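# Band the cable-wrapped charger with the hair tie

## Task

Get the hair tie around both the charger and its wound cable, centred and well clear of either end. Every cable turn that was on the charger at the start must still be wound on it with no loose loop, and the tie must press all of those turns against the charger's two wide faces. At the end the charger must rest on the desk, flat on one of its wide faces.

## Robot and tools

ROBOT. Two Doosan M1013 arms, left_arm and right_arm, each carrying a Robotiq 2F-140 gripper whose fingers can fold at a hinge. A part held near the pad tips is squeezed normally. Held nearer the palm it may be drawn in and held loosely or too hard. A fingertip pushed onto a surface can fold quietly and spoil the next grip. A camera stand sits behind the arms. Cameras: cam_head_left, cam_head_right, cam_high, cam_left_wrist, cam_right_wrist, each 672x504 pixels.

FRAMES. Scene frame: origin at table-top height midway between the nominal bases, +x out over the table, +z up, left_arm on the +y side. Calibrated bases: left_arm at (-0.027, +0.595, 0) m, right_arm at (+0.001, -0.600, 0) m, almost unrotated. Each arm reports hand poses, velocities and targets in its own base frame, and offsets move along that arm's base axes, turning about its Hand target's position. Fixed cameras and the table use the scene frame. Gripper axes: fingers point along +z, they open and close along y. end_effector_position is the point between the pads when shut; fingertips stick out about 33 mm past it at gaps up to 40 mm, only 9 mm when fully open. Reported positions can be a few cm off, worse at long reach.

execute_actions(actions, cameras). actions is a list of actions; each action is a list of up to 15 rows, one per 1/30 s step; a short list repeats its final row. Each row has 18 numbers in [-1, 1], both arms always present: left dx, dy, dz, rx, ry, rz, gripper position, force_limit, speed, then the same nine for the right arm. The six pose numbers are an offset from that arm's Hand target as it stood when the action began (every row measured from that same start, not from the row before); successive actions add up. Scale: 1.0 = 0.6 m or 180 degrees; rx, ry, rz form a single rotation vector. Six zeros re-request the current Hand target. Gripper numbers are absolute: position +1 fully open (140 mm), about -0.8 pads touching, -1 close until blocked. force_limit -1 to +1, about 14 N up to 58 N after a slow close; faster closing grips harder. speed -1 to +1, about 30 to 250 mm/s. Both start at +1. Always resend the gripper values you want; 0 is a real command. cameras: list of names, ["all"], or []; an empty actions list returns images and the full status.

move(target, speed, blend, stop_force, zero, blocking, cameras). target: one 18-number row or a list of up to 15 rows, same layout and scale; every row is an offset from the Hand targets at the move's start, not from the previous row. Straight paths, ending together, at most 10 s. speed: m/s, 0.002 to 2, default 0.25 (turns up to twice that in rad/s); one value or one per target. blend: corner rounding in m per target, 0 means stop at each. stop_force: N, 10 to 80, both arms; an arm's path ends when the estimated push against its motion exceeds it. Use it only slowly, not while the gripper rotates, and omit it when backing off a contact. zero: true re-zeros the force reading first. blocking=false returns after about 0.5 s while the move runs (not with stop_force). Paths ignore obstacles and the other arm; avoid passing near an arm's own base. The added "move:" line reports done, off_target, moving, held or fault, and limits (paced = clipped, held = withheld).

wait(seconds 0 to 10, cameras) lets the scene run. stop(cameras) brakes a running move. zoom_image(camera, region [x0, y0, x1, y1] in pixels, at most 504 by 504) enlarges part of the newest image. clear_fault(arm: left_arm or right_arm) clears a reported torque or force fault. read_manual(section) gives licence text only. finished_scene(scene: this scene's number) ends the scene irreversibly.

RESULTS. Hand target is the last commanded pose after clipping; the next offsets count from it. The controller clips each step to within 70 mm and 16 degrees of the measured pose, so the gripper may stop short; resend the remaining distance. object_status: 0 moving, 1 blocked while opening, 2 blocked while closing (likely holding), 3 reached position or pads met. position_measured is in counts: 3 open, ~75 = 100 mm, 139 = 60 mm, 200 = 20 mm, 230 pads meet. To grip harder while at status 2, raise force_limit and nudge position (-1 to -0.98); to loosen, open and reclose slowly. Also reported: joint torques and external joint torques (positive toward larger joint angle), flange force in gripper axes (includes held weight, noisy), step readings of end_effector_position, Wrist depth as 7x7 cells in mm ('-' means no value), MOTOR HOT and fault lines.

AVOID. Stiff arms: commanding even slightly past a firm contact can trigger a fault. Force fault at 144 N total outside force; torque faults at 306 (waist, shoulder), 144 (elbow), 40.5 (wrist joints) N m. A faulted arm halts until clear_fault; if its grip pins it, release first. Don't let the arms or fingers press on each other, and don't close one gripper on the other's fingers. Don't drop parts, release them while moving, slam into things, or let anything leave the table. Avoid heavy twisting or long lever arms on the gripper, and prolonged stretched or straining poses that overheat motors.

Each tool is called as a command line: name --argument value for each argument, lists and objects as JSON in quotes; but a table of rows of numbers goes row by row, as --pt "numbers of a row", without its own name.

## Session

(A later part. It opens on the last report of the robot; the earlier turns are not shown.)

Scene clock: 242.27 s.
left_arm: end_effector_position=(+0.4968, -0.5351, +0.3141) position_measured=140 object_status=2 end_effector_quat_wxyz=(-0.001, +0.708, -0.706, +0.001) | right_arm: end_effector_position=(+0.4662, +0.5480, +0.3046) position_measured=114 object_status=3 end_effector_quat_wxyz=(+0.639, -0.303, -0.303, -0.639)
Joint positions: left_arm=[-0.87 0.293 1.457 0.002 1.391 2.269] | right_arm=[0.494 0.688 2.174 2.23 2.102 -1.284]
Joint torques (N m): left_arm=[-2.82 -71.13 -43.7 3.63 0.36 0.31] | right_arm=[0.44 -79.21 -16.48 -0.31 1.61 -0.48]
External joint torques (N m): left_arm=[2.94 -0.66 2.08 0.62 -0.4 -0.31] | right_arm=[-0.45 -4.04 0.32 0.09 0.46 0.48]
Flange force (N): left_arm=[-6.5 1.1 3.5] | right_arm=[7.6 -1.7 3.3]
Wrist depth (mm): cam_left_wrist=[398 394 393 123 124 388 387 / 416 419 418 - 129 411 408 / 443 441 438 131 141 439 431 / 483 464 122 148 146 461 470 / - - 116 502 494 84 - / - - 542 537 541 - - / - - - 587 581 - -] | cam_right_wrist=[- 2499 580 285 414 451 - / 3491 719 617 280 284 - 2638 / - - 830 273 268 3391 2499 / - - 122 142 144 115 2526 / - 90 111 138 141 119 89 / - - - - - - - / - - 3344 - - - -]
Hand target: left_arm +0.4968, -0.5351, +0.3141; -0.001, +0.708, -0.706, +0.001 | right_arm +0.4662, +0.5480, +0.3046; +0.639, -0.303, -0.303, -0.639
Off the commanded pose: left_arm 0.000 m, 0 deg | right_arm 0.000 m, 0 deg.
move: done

move --target '[0,0,0.1667,0,0,0,-1,0,-1,0,0,0.1667,0,0,0,0.12,0,-1]' --speed 0.1

move --pt "0 0 0 0 0 0 -1 0 -1 0 0 -0.018 0 0 0 0.12 0 -1" --pt "0 0 0 0 0 0 -1 0 -1 0 0.05 -0.018 0 0 0 0.12 0 -1" --speed 0.04 --cameras '["cam_right_wrist","cam_high","cam_head_left"]'

zoom_image --camera "cam_high" --region '[130, 290, 240, 400]'

zoom_image --camera "cam_head_left" --region '[310, 210, 430, 290]'

Scene clock: 250.67 s.
left_arm: end_effector_position=(+0.4968, -0.5350, +0.4142) position_measured=140 object_status=2 end_effector_quat_wxyz=(-0.001, +0.708, -0.706, +0.001) | right_arm: end_effector_position=(+0.4662, +0.5480, +0.4045) position_measured=114 object_status=3 end_effector_quat_wxyz=(+0.639, -0.303, -0.303, -0.639)
Joint positions: left_arm=[-0.87 0.278 1.297 0.002 1.566 2.269] | right_arm=[0.494 0.505 2.177 2.301 1.986 -1.129]
Joint torques (N m): left_arm=[-2.91 -69.6 -44.96 3.65 0.63 0.27] | right_arm=[0.09 -72.17 -23.06 -0.48 1.37 -0.68]
External joint torques (N m): left_arm=[2.82 -1.35 2.65 0.66 -0.68 -0.27] | right_arm=[-0.07 -2.14 0.08 0.02 0.59 0.68]
Flange force (N): left_arm=[-8.4 3.0 5.9] | right_arm=[4.2 -1.2 1.2]
Wrist depth (mm): cam_left_wrist=[479 479 480 124 124 468 472 / 509 511 506 131 130 503 495 / 542 536 538 136 140 532 535 / 576 573 122 149 144 560 566 / - - 116 616 610 84 - / - - 667 655 659 - - / - - - 716 719 - -] | cam_right_wrist=[- - - 286 408 465 - / - 649 579 281 287 - - / - 735 799 268 269 - - / - - 123 142 144 115 - / - 90 111 140 141 119 89 / - - - - - - - / - - - - - - -]
Hand target: left_arm +0.4968, -0.5351, +0.4142; -0.001, +0.708, -0.706, +0.001 | right_arm +0.4662, +0.5480, +0.4046; +0.639, -0.303, -0.303, -0.639
Off the commanded pose: left_arm 0.000 m, 0 deg | right_arm 0.000 m, 0 deg.
move: done

Scene clock: 252.33 s.
left_arm: end_effector_position=(+0.4968, -0.5351, +0.4142) position_measured=140 object_status=2 end_effector_quat_wxyz=(-0.001, +0.708, -0.706, +0.001) | right_arm: end_effector_position=(+0.4662, +0.5779, +0.3938) position_measured=114 object_status=3 end_effector_quat_wxyz=(+0.639, -0.303, -0.303, -0.639)
Joint positions: left_arm=[-0.87 0.278 1.297 0.002 1.566 2.269] | right_arm=[0.541 0.538 2.146 2.336 1.973 -1.146]
Joint torques (N m): left_arm=[-3.83 -70.05 -44.68 3.42 -0.04 0.29] | right_arm=[0.47 -73.85 -23.73 -0.91 1.23 -0.42]
External joint torques (N m): left_arm=[3.66 -0.75 2.44 0.88 -0.01 -0.29] | right_arm=[-0.47 -3.42 0.78 0.38 0.74 0.42]
Flange force (N): left_arm=[-7.8 1.0 4.4] | right_arm=[6.5 -3.2 1.0]
Wrist depth (mm): cam_left_wrist=[484 484 116 123 - 470 469 / 511 506 505 130 129 498 504 / 545 538 537 133 140 533 532 / 575 572 122 149 146 557 567 / - - 116 616 613 84 - / - - 651 661 653 - - / - - - 714 709 - -] | cam_right_wrist=[- 2793 550 262 268 437 2826 / - 631 547 253 246 - - / 3892 726 235 119 233 - - / - - 115 112 114 111 - / - 90 110 145 153 119 89 / - - - - - - - / - - - 4165 - - -]
Hand target: left_arm +0.4968, -0.5351, +0.4142; -0.001, +0.708, -0.706, +0.001 | right_arm +0.4662, +0.5780, +0.3938; +0.639, -0.303, -0.303, -0.639
Off the commanded pose: left_arm 0.000 m, 0 deg | right_arm 0.000 m, 0 deg.
move: done
Images, in order (width x height): cam_head_left 672x504, cam_high 672x504, cam_right_wrist 672x504.

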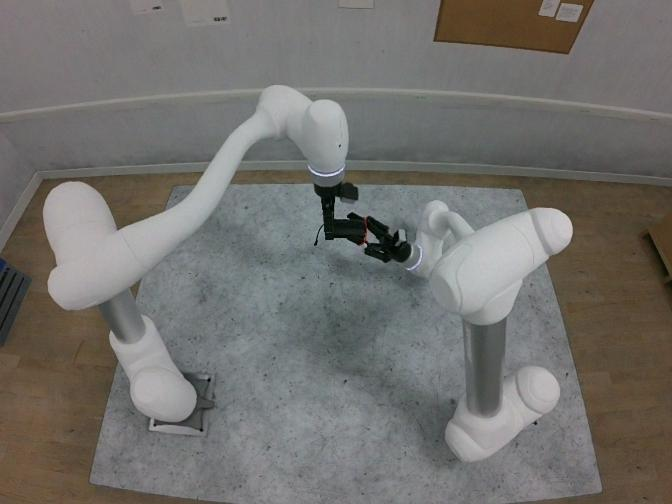

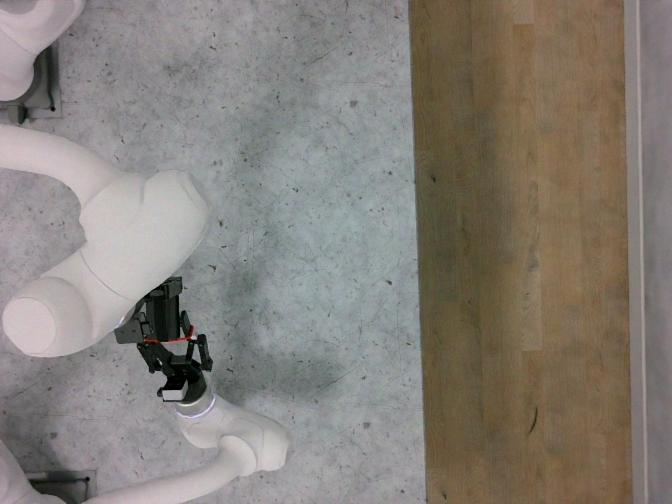

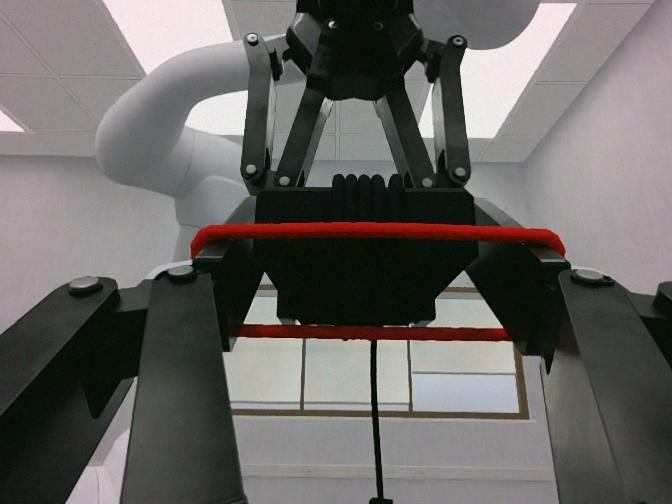

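Scaled by 4.582 from the camera's 672x504 image, which has a finer 960x720 frame.

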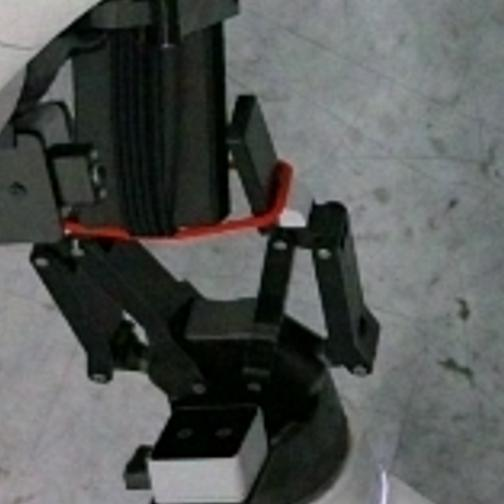

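Scaled by 4.200 from the camera's 672x504 image, which has a finer 960x720 frame.

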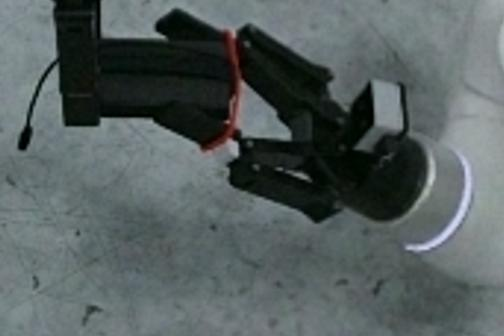

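move --pt "0 0 0 0 0 0 -1 0 -1 0 -0.0067 0.002 0 0 0 0.12 0 -1" --pt "0 0 0 0 0 0 -1 0 -1 0 -0.0067 0.053 0 0 0 0.12 0 -1" --speed 0.03 --cameras '["cam_right_wrist","cam_high","cam_head_left"]'

zoom_image --camera "cam_high" --region '[130, 290, 240, 400]'

zoom_image --camera "cam_head_left" --region '[310, 200, 430, 280]'

Scene clock: 260.57 s.
left_arm: end_effector_position=(+0.4969, -0.5351, +0.4142) position_measured=140 object_status=2 end_effector_quat_wxyz=(-0.001, +0.708, -0.706, +0.001) | right_arm: end_effector_position=(+0.4662, +0.5739, +0.4256) position_measured=114 object_status=3 end_effector_quat_wxyz=(+0.639, -0.303, -0.303, -0.639)
Joint positions: left_arm=[-0.87 0.278 1.297 0.001 1.566 2.269] | right_arm=[0.535 0.482 2.145 2.348 1.935 -1.1]
Joint torques (N m): left_arm=[-3.3 -65.71 -41.2 3.98 0.65 0.34] | right_arm=[0.67 -74.59 -27.28 -0.2 2.54 -0.37]
External joint torques (N m): left_arm=[3.32 -5.32 -1.2 0.35 -0.69 -0.34] | right_arm=[-0.6 0.79 2.35 -0.42 -0.62 0.37]
Flange force (N): left_arm=[-7.5 1.4 -0.9] | right_arm=[1.4 -1.9 -2.8]
Wrist depth (mm): cam_left_wrist=[477 487 94 119 120 99 472 / 511 510 514 129 126 502 503 / 538 537 537 131 139 537 533 / 578 560 122 148 147 559 565 / - - 116 611 610 84 - / - - 663 663 651 - - / - - - 716 709 - -] | cam_right_wrist=[- - - 254 387 422 - / - 599 523 247 252 3044 3441 / - 711 244 241 237 - - / - - 118 115 156 114 3208 / - 90 112 110 112 119 89 / - - - 128 125 - - / - - - - - - -]
Hand target: left_arm +0.4968, -0.5351, +0.4142; -0.001, +0.708, -0.706, +0.001 | right_arm +0.4662, +0.5739, +0.4256; +0.639, -0.303, -0.303, -0.639
Off the commanded pose: left_arm 0.000 m, 0 deg | right_arm 0.000 m, 0 deg.
move: done
Images, in order (width x height): cam_head_left 672x504, cam_high 672x504, cam_right_wrist 672x504.

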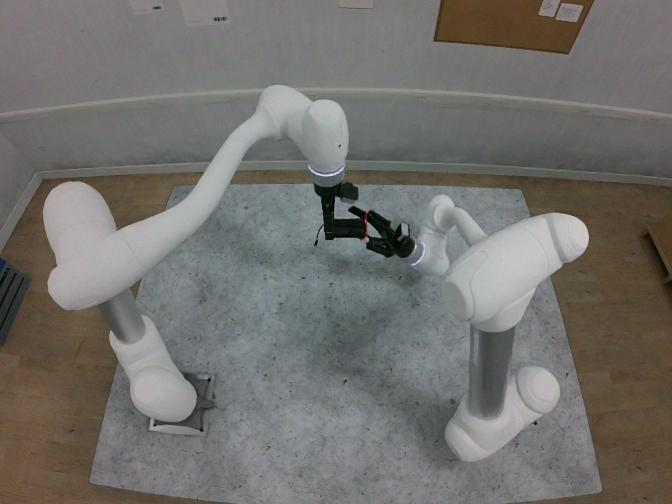

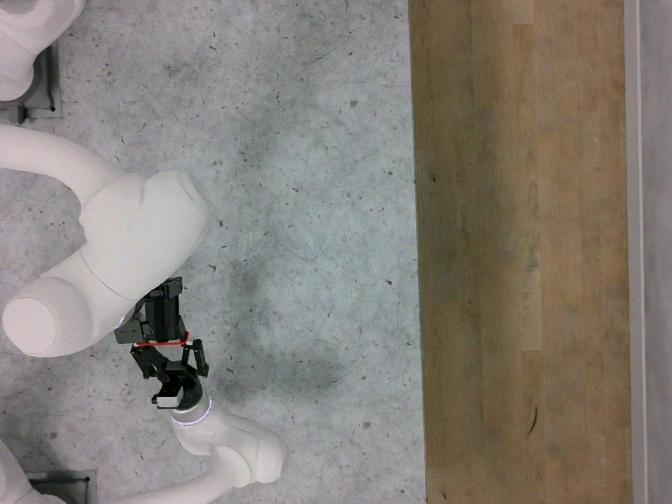

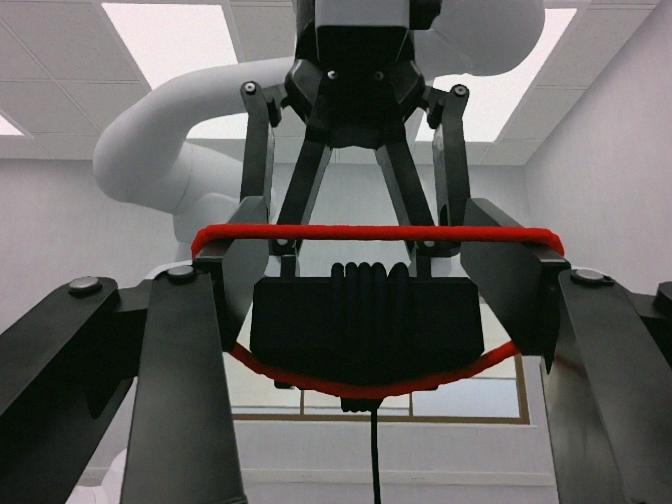

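Scaled by 4.582 from the camera's 672x504 image, which has a finer 960x720 frame.

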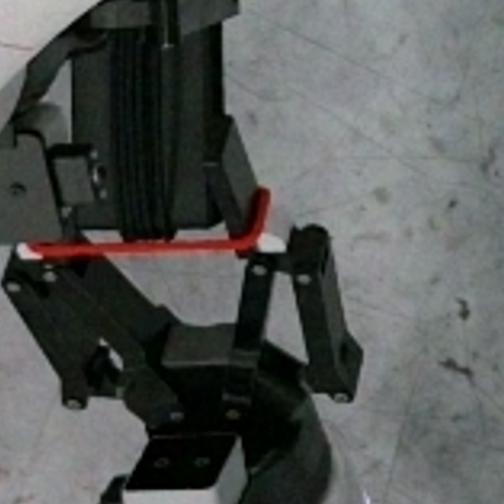

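Scaled by 4.200 from the camera's 672x504 image, which has a finer 960x720 frame.

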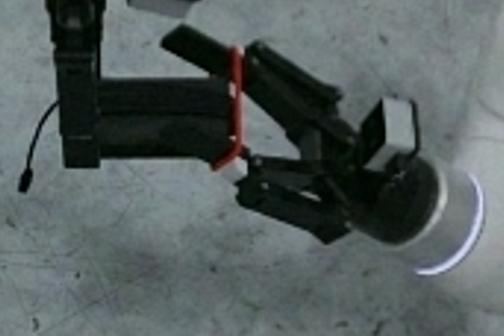

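move --pt "0 0 0 0 0 0 -1 0 -1 0 0.0267 0.002 0 0 0 0.12 0 -1" --pt "0 0 0 0 0 0 -1 0 -1 0 0.0415 -0.0243 -0.111 0 0 0.12 0 -1" --speed 0.03 --blend '[0.003,0]' --cameras '["cam_right_wrist","cam_high"]'

zoom_image --camera "cam_high" --region '[130, 290, 240, 400]'

Scene clock: 272.70 s.
left_arm: end_effector_position=(+0.4968, -0.5351, +0.4142) position_measured=140 object_status=2 end_effector_quat_wxyz=(-0.001, +0.708, -0.706, +0.001) | right_arm: end_effector_position=(+0.4662, +0.5988, +0.4110) position_measured=114 object_status=3 end_effector_quat_wxyz=(+0.577, -0.409, -0.409, -0.576)
Joint positions: left_arm=[-0.87 0.278 1.297 0.001 1.566 2.269] | right_arm=[0.485 0.326 2.146 2.153 1.556 -0.989]
Joint torques (N m): left_arm=[-3.32 -69.17 -43.88 3.61 0.23 0.31] | right_arm=[0.6 -62.43 -31.47 -0.07 1.86 -0.33]
External joint torques (N m): left_arm=[3.36 -1.77 1.61 0.7 -0.28 -0.31] | right_arm=[-0.54 -2.18 0.78 0.02 0.36 0.33]
Flange force (N): left_arm=[-7.6 1.3 3.4] | right_arm=[4.0 -2.7 -2.2]
Wrist depth (mm): cam_left_wrist=[480 481 115 120 121 469 476 / 511 506 116 130 126 490 495 / 540 540 537 132 138 536 533 / 575 570 122 148 146 559 562 / - - 116 620 608 84 - / - - 667 663 661 - - / - - - 719 712 - -] | cam_right_wrist=[640 643 189 189 191 189 2895 / - 751 190 - 191 - 2760 / - - 195 3597 195 - - / - - 108 110 113 113 2305 / - 90 95 95 94 94 89 / - - 1109 1002 1028 - - / - - 863 756 816 - -]
Hand target: left_arm +0.4968, -0.5351, +0.4142; -0.001, +0.708, -0.706, +0.001 | right_arm +0.4662, +0.5988, +0.4110; +0.577, -0.409, -0.409, -0.576
Off the commanded pose: left_arm 0.000 m, 0 deg | right_arm 0.000 m, 0 deg.
move: done
Images, in order (width x height): cam_high 672x504, cam_right_wrist 672x504.

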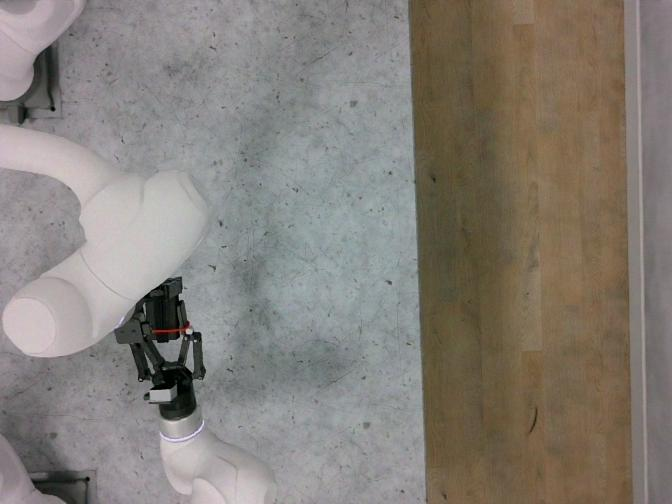

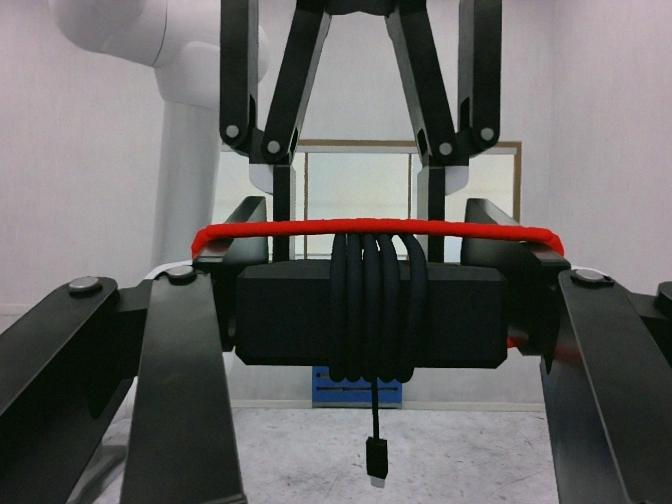

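Scaled by 4.582 from the camera's 672x504 image, which has a finer 960x720 frame.

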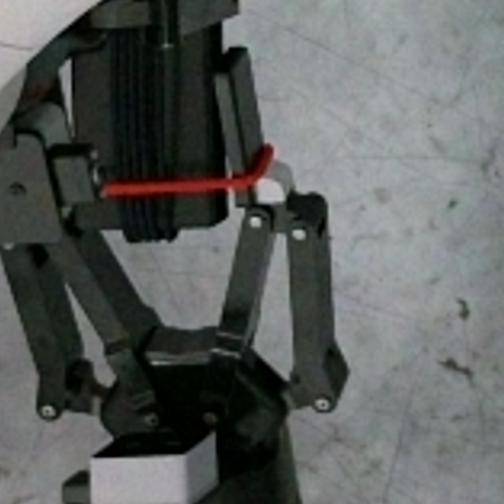

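move --target '[0,0,0,0,0,0,-1,0,-1,0,0.0175,-0.0233,-0.111,0,0,0.12,0,-1]' --speed 0.03 --cameras '["cam_right_wrist","cam_left_wrist","cam_high"]'

zoom_image --camera "cam_high" --region '[110, 270, 240, 400]'

Scene clock: 283.90 s.
left_arm: end_effector_position=(+0.4968, -0.5351, +0.4142) position_measured=140 object_status=2 end_effector_quat_wxyz=(-0.001, +0.708, -0.706, +0.001) | right_arm: end_effector_position=(+0.4662, +0.6093, +0.3970) position_measured=114 object_status=3 end_effector_quat_wxyz=(+0.497, -0.503, -0.503, -0.497)
Joint positions: left_arm=[-0.87 0.278 1.297 0.001 1.566 2.269] | right_arm=[0.472 0.185 2.087 1.879 1.207 -0.755]
Joint torques (N m): left_arm=[-3.41 -70.19 -44.77 3.58 0.18 0.38] | right_arm=[0.52 -52.26 -36.47 0.63 1.28 -0.42]
External joint torques (N m): left_arm=[3.47 -0.74 2.49 0.73 -0.22 -0.38] | right_arm=[-0.52 -4.3 -0.37 0.27 0.66 0.41]
Flange force (N): left_arm=[-7.7 1.4 4.8] | right_arm=[5.6 -3.9 -4.3]
Wrist depth (mm): cam_left_wrist=[481 475 122 119 122 467 473 / 511 506 130 130 128 494 505 / 544 538 544 135 138 531 528 / 579 567 123 149 146 559 566 / - - 116 615 608 84 - / - - 659 649 655 - - / - - - 714 719 - -] | cam_right_wrist=[- - 154 3491 156 161 - / - 730 165 - 164 - - / 756 797 174 173 183 - 2826 / 722 768 108 111 107 113 2398 / - 90 86 83 84 91 89 / - - 90 88 626 89 - / - - 553 551 560 - -]
Hand target: left_arm +0.4968, -0.5351, +0.4142; -0.001, +0.708, -0.706, +0.001 | right_arm +0.4662, +0.6093, +0.3970; +0.497, -0.503, -0.503, -0.497
Off the commanded pose: left_arm 0.000 m, 0 deg | right_arm 0.000 m, 0 deg.
move: done
Images, in order (width x height): cam_high 672x504, cam_left_wrist 672x504, cam_right_wrist 672x504.

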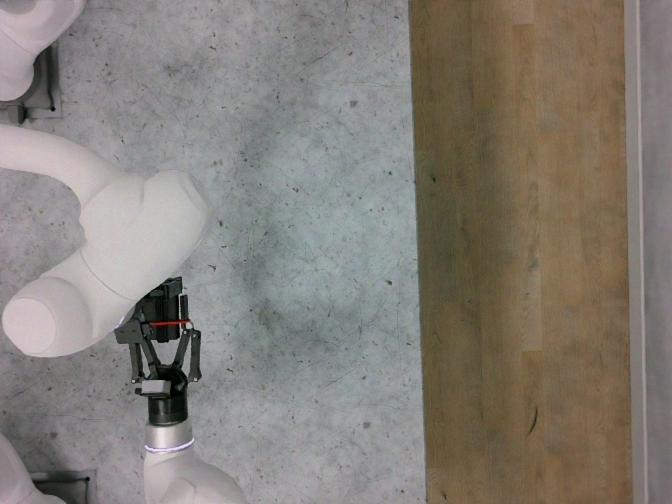

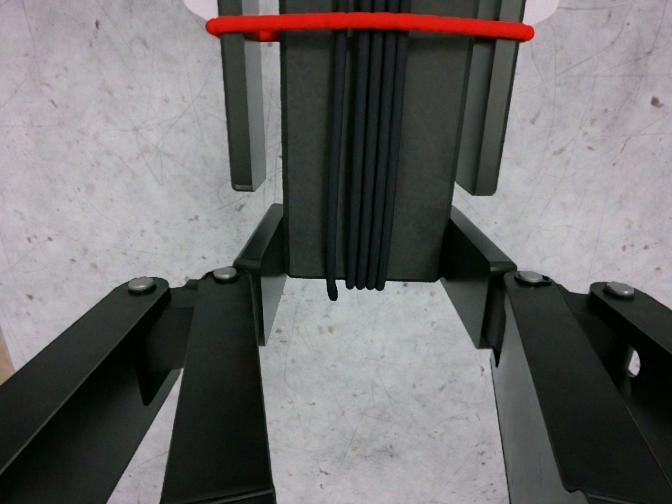

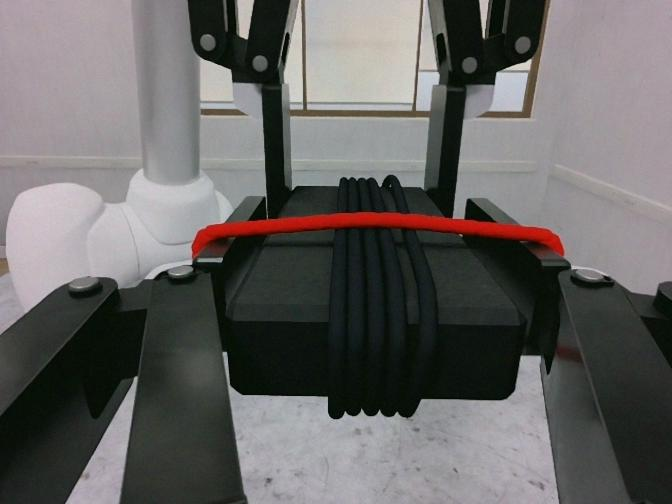

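Scaled by 3.877 from the camera's 672x504 image, which has a finer 960x720 frame.

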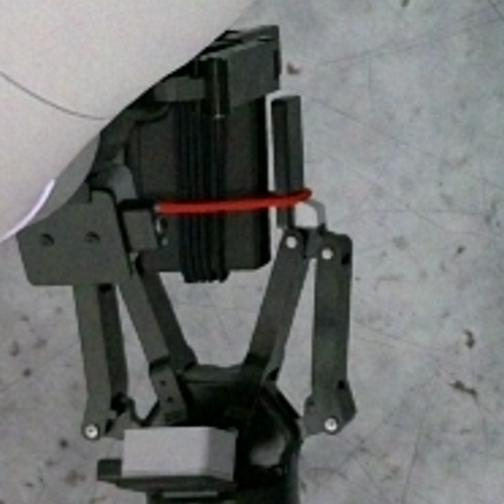

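move --target '[0,0,0,0,0,0,-1,0,-1,0,0.005,0,0,0,0,0.12,0,-1]' --speed 0.03

move --target '[0,0,0,0,0,0,-1,0,-1,0,0,0,0,0,0,-1,-0.8,-1]'

wait --seconds 0.7 --cameras '["cam_left_wrist","cam_right_wrist","cam_high"]'

zoom_image --camera "cam_high" --region '[110, 270, 240, 400]'

Scene clock: 291.43 s.
left_arm: end_effector_position=(+0.4968, -0.5351, +0.4142) position_measured=140 object_status=2 end_effector_quat_wxyz=(-0.001, +0.708, -0.706, +0.001) | right_arm: end_effector_position=(+0.4662, +0.6123, +0.3970) position_measured=114 object_status=3 end_effector_quat_wxyz=(+0.497, -0.503, -0.503, -0.497)
Joint positions: left_arm=[-0.87 0.278 1.297 0.001 1.566 2.269] | right_arm=[0.477 0.187 2.084 1.883 1.203 -0.755]
Joint torques (N m): left_arm=[-3 -69.9 -44.61 3.59 0.22 0.31] | right_arm=[1.49 -52.87 -36.7 0.67 1.43 -0.44]
External joint torques (N m): left_arm=[3.29 -1.24 2.19 0.75 -0.27 -0.31] | right_arm=[-1.51 -3.65 -0.07 0.21 0.5 0.44]
Flange force (N): left_arm=[-7.8 1.6 4.4] | right_arm=[4.8 -2.7 -5.6]
Wrist depth (mm): cam_left_wrist=[484 480 123 119 120 468 472 / 514 511 130 130 128 500 502 / 541 541 138 135 139 531 533 / 575 567 122 149 146 563 565 / - - 116 606 610 84 - / - - 653 643 663 - - / - - - 716 705 - -] | cam_right_wrist=[- - 153 - 152 152 - / - 724 162 - 161 - - / 763 816 171 180 182 3124 2760 / 713 778 108 111 108 111 - / - 90 84 82 85 85 89 / - - 87 83 86 85 - / - - 551 556 553 - -]
Hand target: left_arm +0.4968, -0.5351, +0.4142; -0.001, +0.708, -0.706, +0.001 | right_arm +0.4662, +0.6123, +0.3970; +0.497, -0.503, -0.503, -0.497
Off the commanded pose: left_arm 0.000 m, 0 deg | right_arm 0.000 m, 0 deg.
move: done

Scene clock: 292.27 s.
left_arm: end_effector_position=(+0.4969, -0.5350, +0.4141) position_measured=140 object_status=2 end_effector_quat_wxyz=(-0.001, +0.708, -0.706, +0.001) | right_arm: end_effector_position=(+0.4661, +0.6124, +0.3971) position_measured=137 object_status=0 end_effector_quat_wxyz=(+0.497, -0.503, -0.503, -0.497)
Joint positions: left_arm=[-0.87 0.278 1.297 0.002 1.566 2.269] | right_arm=[0.477 0.187 2.084 1.882 1.204 -0.755]
Joint torques (N m): left_arm=[-24.05 -73.36 -40.64 -5.83 4.4 0.49] | right_arm=[-14.58 -45.43 -47.49 7.43 -6.74 -0.47]
External joint torques (N m): left_arm=[23.99 2.51 -1.62 10.14 -4.44 -0.49] | right_arm=[14.62 -10.93 10.77 -6.56 8.68 0.47]
Flange force (N): left_arm=[-16.7 -28.4 5.1] | right_arm=[4.4 -32.7 -12.5]
Wrist depth (mm): cam_left_wrist=[480 479 123 119 119 472 474 / 508 504 129 130 127 503 496 / 542 544 526 134 138 531 529 / 576 569 123 149 146 563 557 / - - 116 615 606 84 - / - - 663 657 657 - - / - - - 707 707 - -] | cam_right_wrist=[- - 152 - 153 152 - / - 761 162 - 165 3543 2178 / 3597 773 833 181 181 2826 - / 711 773 107 106 114 109 3083 / - 92 83 82 82 83 90 / - - 87 82 85 85 63 / - - 555 552 556 - -]
Hand target: left_arm +0.4968, -0.5351, +0.4142; -0.001, +0.708, -0.706, +0.001 | right_arm +0.4662, +0.6123, +0.3970; +0.497, -0.503, -0.503, -0.497
Off the commanded pose: left_arm 0.000 m, 0 deg | right_arm 0.000 m, 0 deg.
move: done

Scene clock: 292.97 s.
left_arm: end_effector_position=(+0.4969, -0.5351, +0.4141) position_measured=140 object_status=2 end_effector_quat_wxyz=(-0.001, +0.708, -0.706, +0.001) | right_arm: end_effector_position=(+0.4662, +0.6123, +0.3970) position_measured=137 object_status=2 end_effector_quat_wxyz=(+0.497, -0.503, -0.503, -0.497)
Joint positions: left_arm=[-0.87 0.278 1.297 0.002 1.566 2.269] | right_arm=[0.477 0.187 2.084 1.883 1.203 -0.755]
Joint torques (N m): left_arm=[-25.71 -73.71 -40.53 -6.47 4.57 0.55] | right_arm=[-14.93 -44.83 -47.84 7.65 -7.26 -0.53]
External joint torques (N m): left_arm=[25.75 2.66 -1.87 10.79 -4.62 -0.55] | right_arm=[14.85 -11.26 11.07 -6.76 9.19 0.53]
Flange force (N): left_arm=[-17.7 -30.6 5.0] | right_arm=[4.5 -33.3 -13.5]
Wrist depth (mm): cam_left_wrist=[484 482 122 119 120 474 473 / 511 506 129 130 128 502 502 / 549 542 536 134 138 528 529 / 582 572 123 145 146 563 565 / - - 116 613 610 84 - / - - 659 659 653 - - / - - - 712 714 - -] | cam_right_wrist=[4316 - 151 - 152 154 - / - 728 162 3491 163 - - / 737 797 168 3652 168 - 2729 / 728 773 107 114 112 106 - / - 92 83 82 82 83 90 / - - 87 83 86 85 64 / - - 548 553 555 - -]
Hand target: left_arm +0.4968, -0.5351, +0.4142; -0.001, +0.708, -0.706, +0.001 | right_arm +0.4662, +0.6123, +0.3970; +0.497, -0.503, -0.503, -0.497
Tool commands: left_gripper/position=-1.0 left_gripper/force_limit=+0.0 left_gripper/speed=-1.0 right_gripper/position=-1.0 right_gripper/force_limit=-0.8 right_gripper/speed=-1.0
Off the commanded pose: left_arm 0.000 m, 0 deg | right_arm 0.000 m, 0 deg.
wait: 0.70 s; at rest by 0.17 s
Images, in order (width x height): cam_high 672x504, cam_left_wrist 672x504, cam_right_wrist 672x504.

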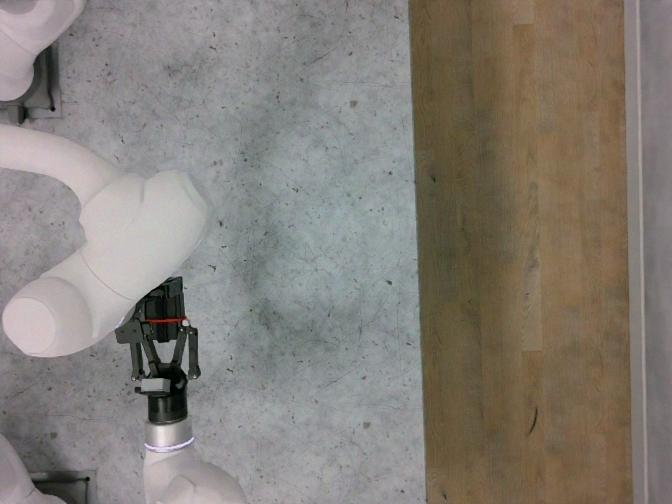

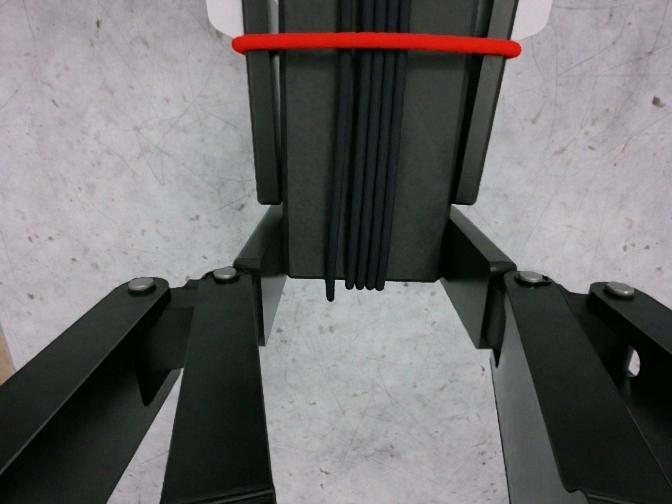

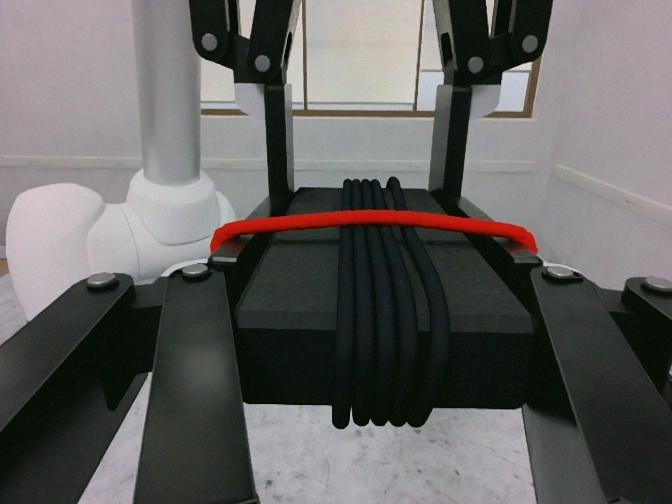

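Scaled by 3.877 from the camera's 672x504 image, which has a finer 960x720 frame.

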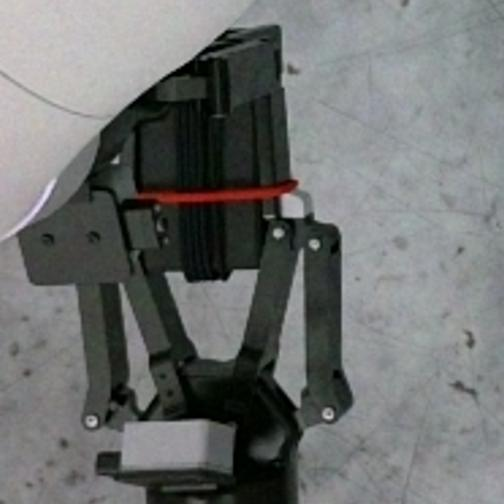

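move --target '[0,0,0,0,0,0,0.43,-1,-1,0,0,0,0,0,0,-1,-0.8,-1]'

move --target '[0,0,0.25,0,0,0,0.43,-1,-1,0,0,0,0,0,0,-1,-0.8,-1]' --speed 0.15

move --pt "-0.253 -0.103 0.05 0 -0.5 0 0.05 -1 -1 0 0 0 0 0 0 -1 -0.8 -1" --pt "-0.253 -0.103 -0.2787 0 -0.5 0 0.05 -1 -1 0 0 0 0 0 0 -1 -0.8 -1" --speed 0.2 --cameras '["cam_left_wrist","cam_right_wrist","cam_high"]'

zoom_image --camera "cam_high" --region '[40, 240, 240, 400]'

Scene clock: 310.33 s.
left_arm: end_effector_position=(+0.4968, -0.5351, +0.4142) position_measured=75 object_status=0 end_effector_quat_wxyz=(-0.001, +0.708, -0.706, +0.001) | right_arm: end_effector_position=(+0.4662, +0.6123, +0.3970) position_measured=137 object_status=2 end_effector_quat_wxyz=(+0.497, -0.503, -0.503, -0.497)
Joint positions: left_arm=[-0.87 0.278 1.297 0.001 1.566 2.269] | right_arm=[0.477 0.187 2.084 1.883 1.203 -0.755]
Joint torques (N m): left_arm=[-3.08 -68.17 -42.67 3.79 0.46 0.34] | right_arm=[0.35 -55.23 -38.43 1.44 2.21 -0.44]
External joint torques (N m): left_arm=[3.05 -2.48 0.55 0.5 -0.5 -0.34] | right_arm=[-0.33 -1.49 1.61 -0.56 -0.26 0.45]
Flange force (N): left_arm=[-6.5 1.0 1.8] | right_arm=[1.9 -3.5 -3.5]
Wrist depth (mm): cam_left_wrist=[480 479 123 119 120 473 470 / 509 508 129 130 127 496 501 / 544 540 142 134 138 537 532 / 584 563 148 147 150 136 563 / - - 606 606 608 117 85 / - - 667 661 659 657 - / - - 712 705 709 - -] | cam_right_wrist=[- 153 152 2667 - 153 - / - 700 180 3297 - 159 2283 / 758 786 181 191 183 173 3083 / 722 786 107 114 114 109 - / - 92 83 82 81 83 90 / - - 87 83 84 85 63 / - - 568 551 555 - -]
Hand target: left_arm +0.4968, -0.5351, +0.4142; -0.001, +0.708, -0.706, +0.001 | right_arm +0.4662, +0.6123, +0.3970; +0.497, -0.503, -0.503, -0.497
Off the commanded pose: left_arm 0.000 m, 0 deg | right_arm 0.000 m, 0 deg.
move: done

Scene clock: 311.80 s.
left_arm: end_effector_position=(+0.4969, -0.5351, +0.5641) position_measured=75 object_status=3 end_effector_quat_wxyz=(-0.001, +0.708, -0.706, +0.001) | right_arm: end_effector_position=(+0.4662, +0.6123, +0.3970) position_measured=137 object_status=2 end_effector_quat_wxyz=(+0.497, -0.503, -0.503, -0.497)
Joint positions: left_arm=[-0.87 0.315 0.976 0.002 1.85 2.27] | right_arm=[0.477 0.187 2.084 1.883 1.203 -0.755]
Joint torques (N m): left_arm=[-2.96 -70.1 -41.03 3.67 0.43 0.32] | right_arm=[0.59 -55.28 -38.48 1.43 2.24 -0.44]
External joint torques (N m): left_arm=[3.01 -2.83 0.37 0.48 -0.48 -0.32] | right_arm=[-0.65 -1.14 1.7 -0.54 -0.31 0.45]
Flange force (N): left_arm=[-7.2 1.6 3.5] | right_arm=[1.4 -3.0 -3.8]
Wrist depth (mm): cam_left_wrist=[615 606 618 256 255 606 601 / 653 643 640 269 631 634 638 / 685 677 683 289 679 673 675 / 743 714 719 716 719 136 716 / - - 777 771 777 117 85 / - - 832 832 835 826 - / - - 907 892 896 - -] | cam_right_wrist=[- - - - 3208 4655 - / - 728 - 2667 - 2178 - / 737 799 3252 3709 183 3165 2101 / 709 786 107 114 114 109 - / - 92 83 82 82 83 91 / - - 87 83 84 85 63 / - - 571 552 557 - -]
Hand target: left_arm +0.4968, -0.5351, +0.5642; -0.001, +0.708, -0.706, +0.001 | right_arm +0.4662, +0.6123, +0.3970; +0.497, -0.503, -0.503, -0.497
Off the commanded pose: left_arm 0.000 m, 0 deg | right_arm 0.000 m, 0 deg.
move: done

Scene clock: 317.47 s.
left_arm: end_effector_position=(+0.3451, -0.5968, +0.3969) position_measured=123 object_status=3 end_effector_quat_wxyz=(+0.500, -0.500, +0.499, -0.501) | right_arm: end_effector_position=(+0.4662, +0.6123, +0.3970) position_measured=137 object_status=2 end_effector_quat_wxyz=(+0.497, -0.503, -0.503, -0.497)
Joint positions: left_arm=[-1.608 0.267 1.99 1.548 1.601 0.883] | right_arm=[0.477 0.187 2.084 1.883 1.203 -0.755]
Joint torques (N m): left_arm=[-3.01 -59.67 -35.8 1.9 2.22 0.19] | right_arm=[0.3 -55.36 -38.5 1.41 2.23 -0.41]
External joint torques (N m): left_arm=[2.88 -3.51 0.18 0.35 -0.46 -0.23] | right_arm=[-0.26 -1.3 1.61 -0.53 -0.28 0.41]
Flange force (N): left_arm=[-5.0 -3.3 5.7] | right_arm=[1.6 -3.4 -3.2]
Wrist depth (mm): cam_left_wrist=[1604 - 1410 197 - 1495 567 / - 1559 1639 208 - 1639 560 / 1559 1652 1716 241 1743 709 562 / 1908 1799 144 294 1814 689 556 / - - 1941 2128 2012 - - / - - - 2030 - - - / - - - 2191 2191 - -] | cam_right_wrist=[512 525 - - 3768 - - / - 582 - - - - - / 3391 654 3391 192 183 - 2526 / 715 663 107 114 113 113 2698 / - 92 84 82 83 83 90 / - - 87 83 84 85 63 / - - 576 555 555 - -]
Hand target: left_arm +0.3450, -0.5969, +0.3969; +0.500, -0.500, +0.499, -0.501 | right_arm +0.4662, +0.6123, +0.3970; +0.497, -0.503, -0.503, -0.497
Off the commanded pose: left_arm 0.000 m, 0 deg | right_arm 0.000 m, 0 deg.
move: done
Images, in order (width x height): cam_high 672x504, cam_left_wrist 672x504, cam_right_wrist 672x504.

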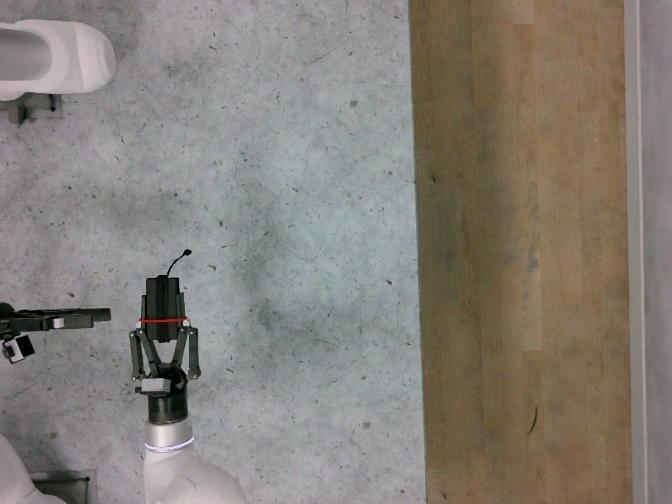

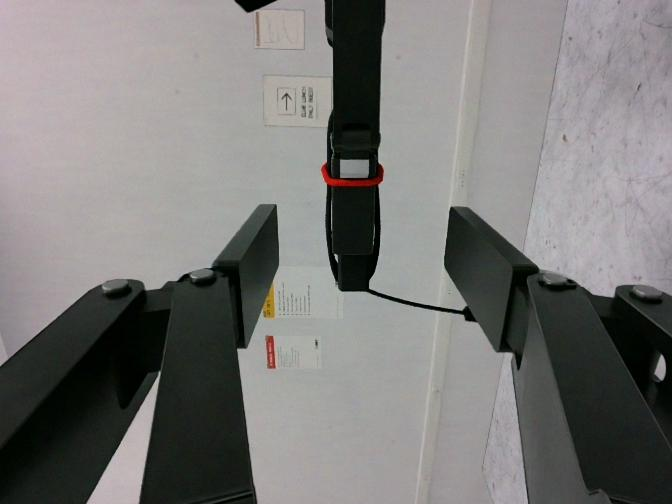

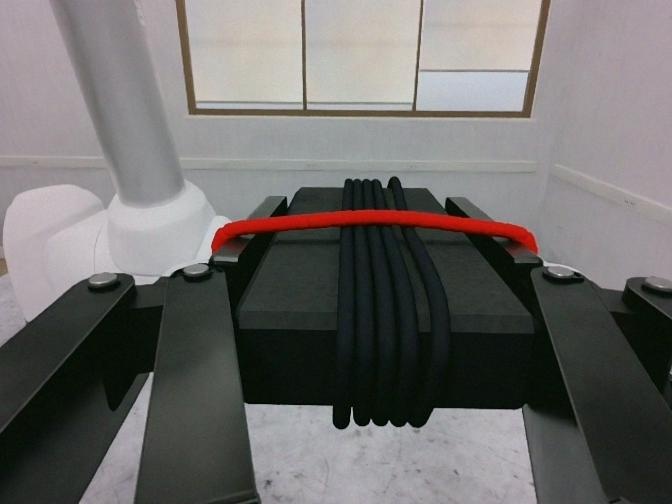

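Scaled by 2.520 from the camera's 672x504 image, which has a finer 960x720 frame.

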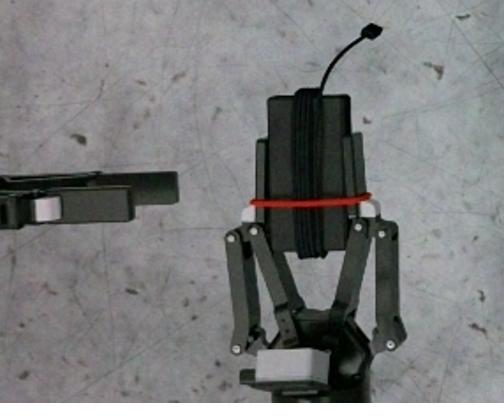

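move --target '[0.2307,-0.005,0,0,0,0,0.05,-1,-1,0,0,0,0,0,0,-1,-0.8,-1]' --speed 0.08 --cameras '["cam_left_wrist","cam_right_wrist","cam_high"]'

zoom_image --camera "cam_high" --region '[40, 240, 240, 400]'

Scene clock: 336.37 s.
left_arm: end_effector_position=(+0.4834, -0.5999, +0.3969) position_measured=123 object_status=3 end_effector_quat_wxyz=(+0.500, -0.500, +0.499, -0.501) | right_arm: end_effector_position=(+0.4662, +0.6123, +0.3970) position_measured=137 object_status=2 end_effector_quat_wxyz=(+0.497, -0.503, -0.503, -0.497)
Joint positions: left_arm=[-1.38 0.296 1.949 1.692 1.424 0.885] | right_arm=[0.477 0.187 2.084 1.883 1.203 -0.755]
Joint torques (N m): left_arm=[-4 -63.77 -36.57 1.33 2.22 0.23] | right_arm=[0.35 -55.35 -38.51 1.46 2.26 -0.42]
External joint torques (N m): left_arm=[3.86 -3.16 0.17 0.41 -0.46 -0.28] | right_arm=[-0.28 -1.3 1.69 -0.58 -0.32 0.42]
Flange force (N): left_arm=[-6.0 -2.8 6.0] | right_arm=[1.6 -3.5 -3.3]
Wrist depth (mm): cam_left_wrist=[1466 1428 - 74 - 1341 537 / 1383 1123 - - 1456 1485 536 / - - - - 1604 1559 556 / - - 122 102 134 692 551 / - - - 124 122 - - / - - - - - - - / - - 1941 2088 - - -] | cam_right_wrist=[- 529 - - - - - / - 101 99 - - - 2968 / 711 707 102 101 180 - 2261 / 715 724 107 114 113 113 2609 / - 92 83 82 83 83 91 / - - 88 83 84 85 63 / - - 568 547 559 - -]
Hand target: left_arm +0.4835, -0.5999, +0.3969; +0.500, -0.500, +0.499, -0.501 | right_arm +0.4662, +0.6123, +0.3970; +0.497, -0.503, -0.503, -0.497
Off the commanded pose: left_arm 0.000 m, 0 deg | right_arm 0.000 m, 0 deg.
move: done
Images, in order (width x height): cam_high 672x504, cam_left_wrist 672x504, cam_right_wrist 672x504.

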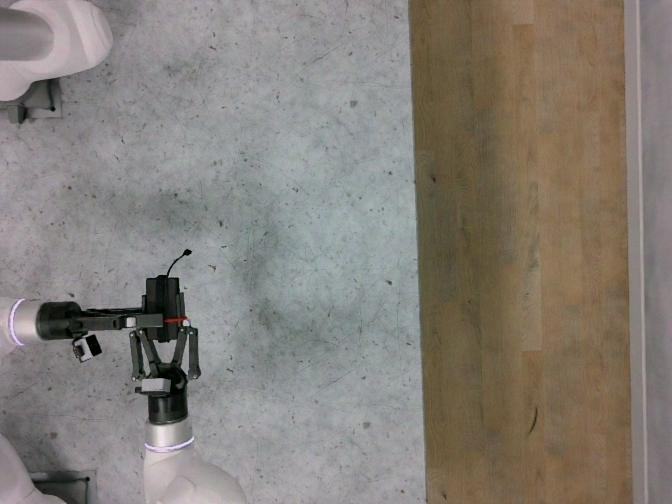

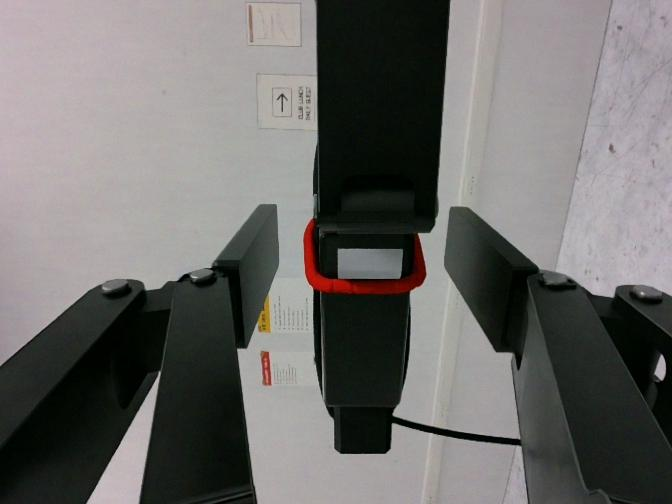

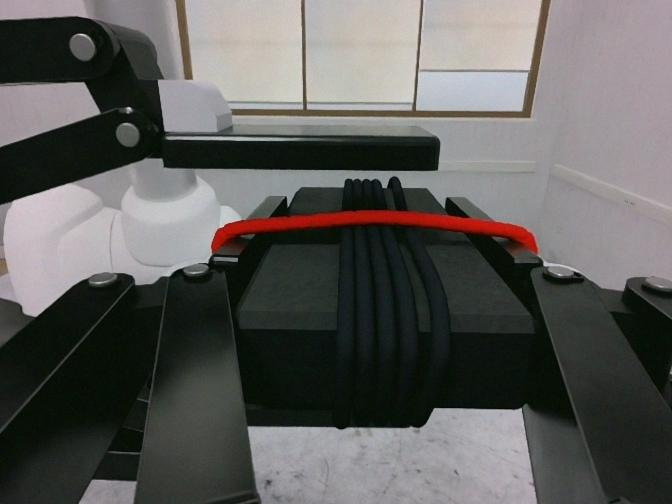

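Scaled by 2.520 from the camera's 672x504 image, which has a finer 960x720 frame.

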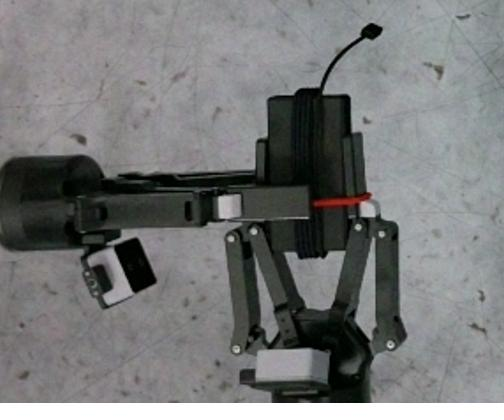

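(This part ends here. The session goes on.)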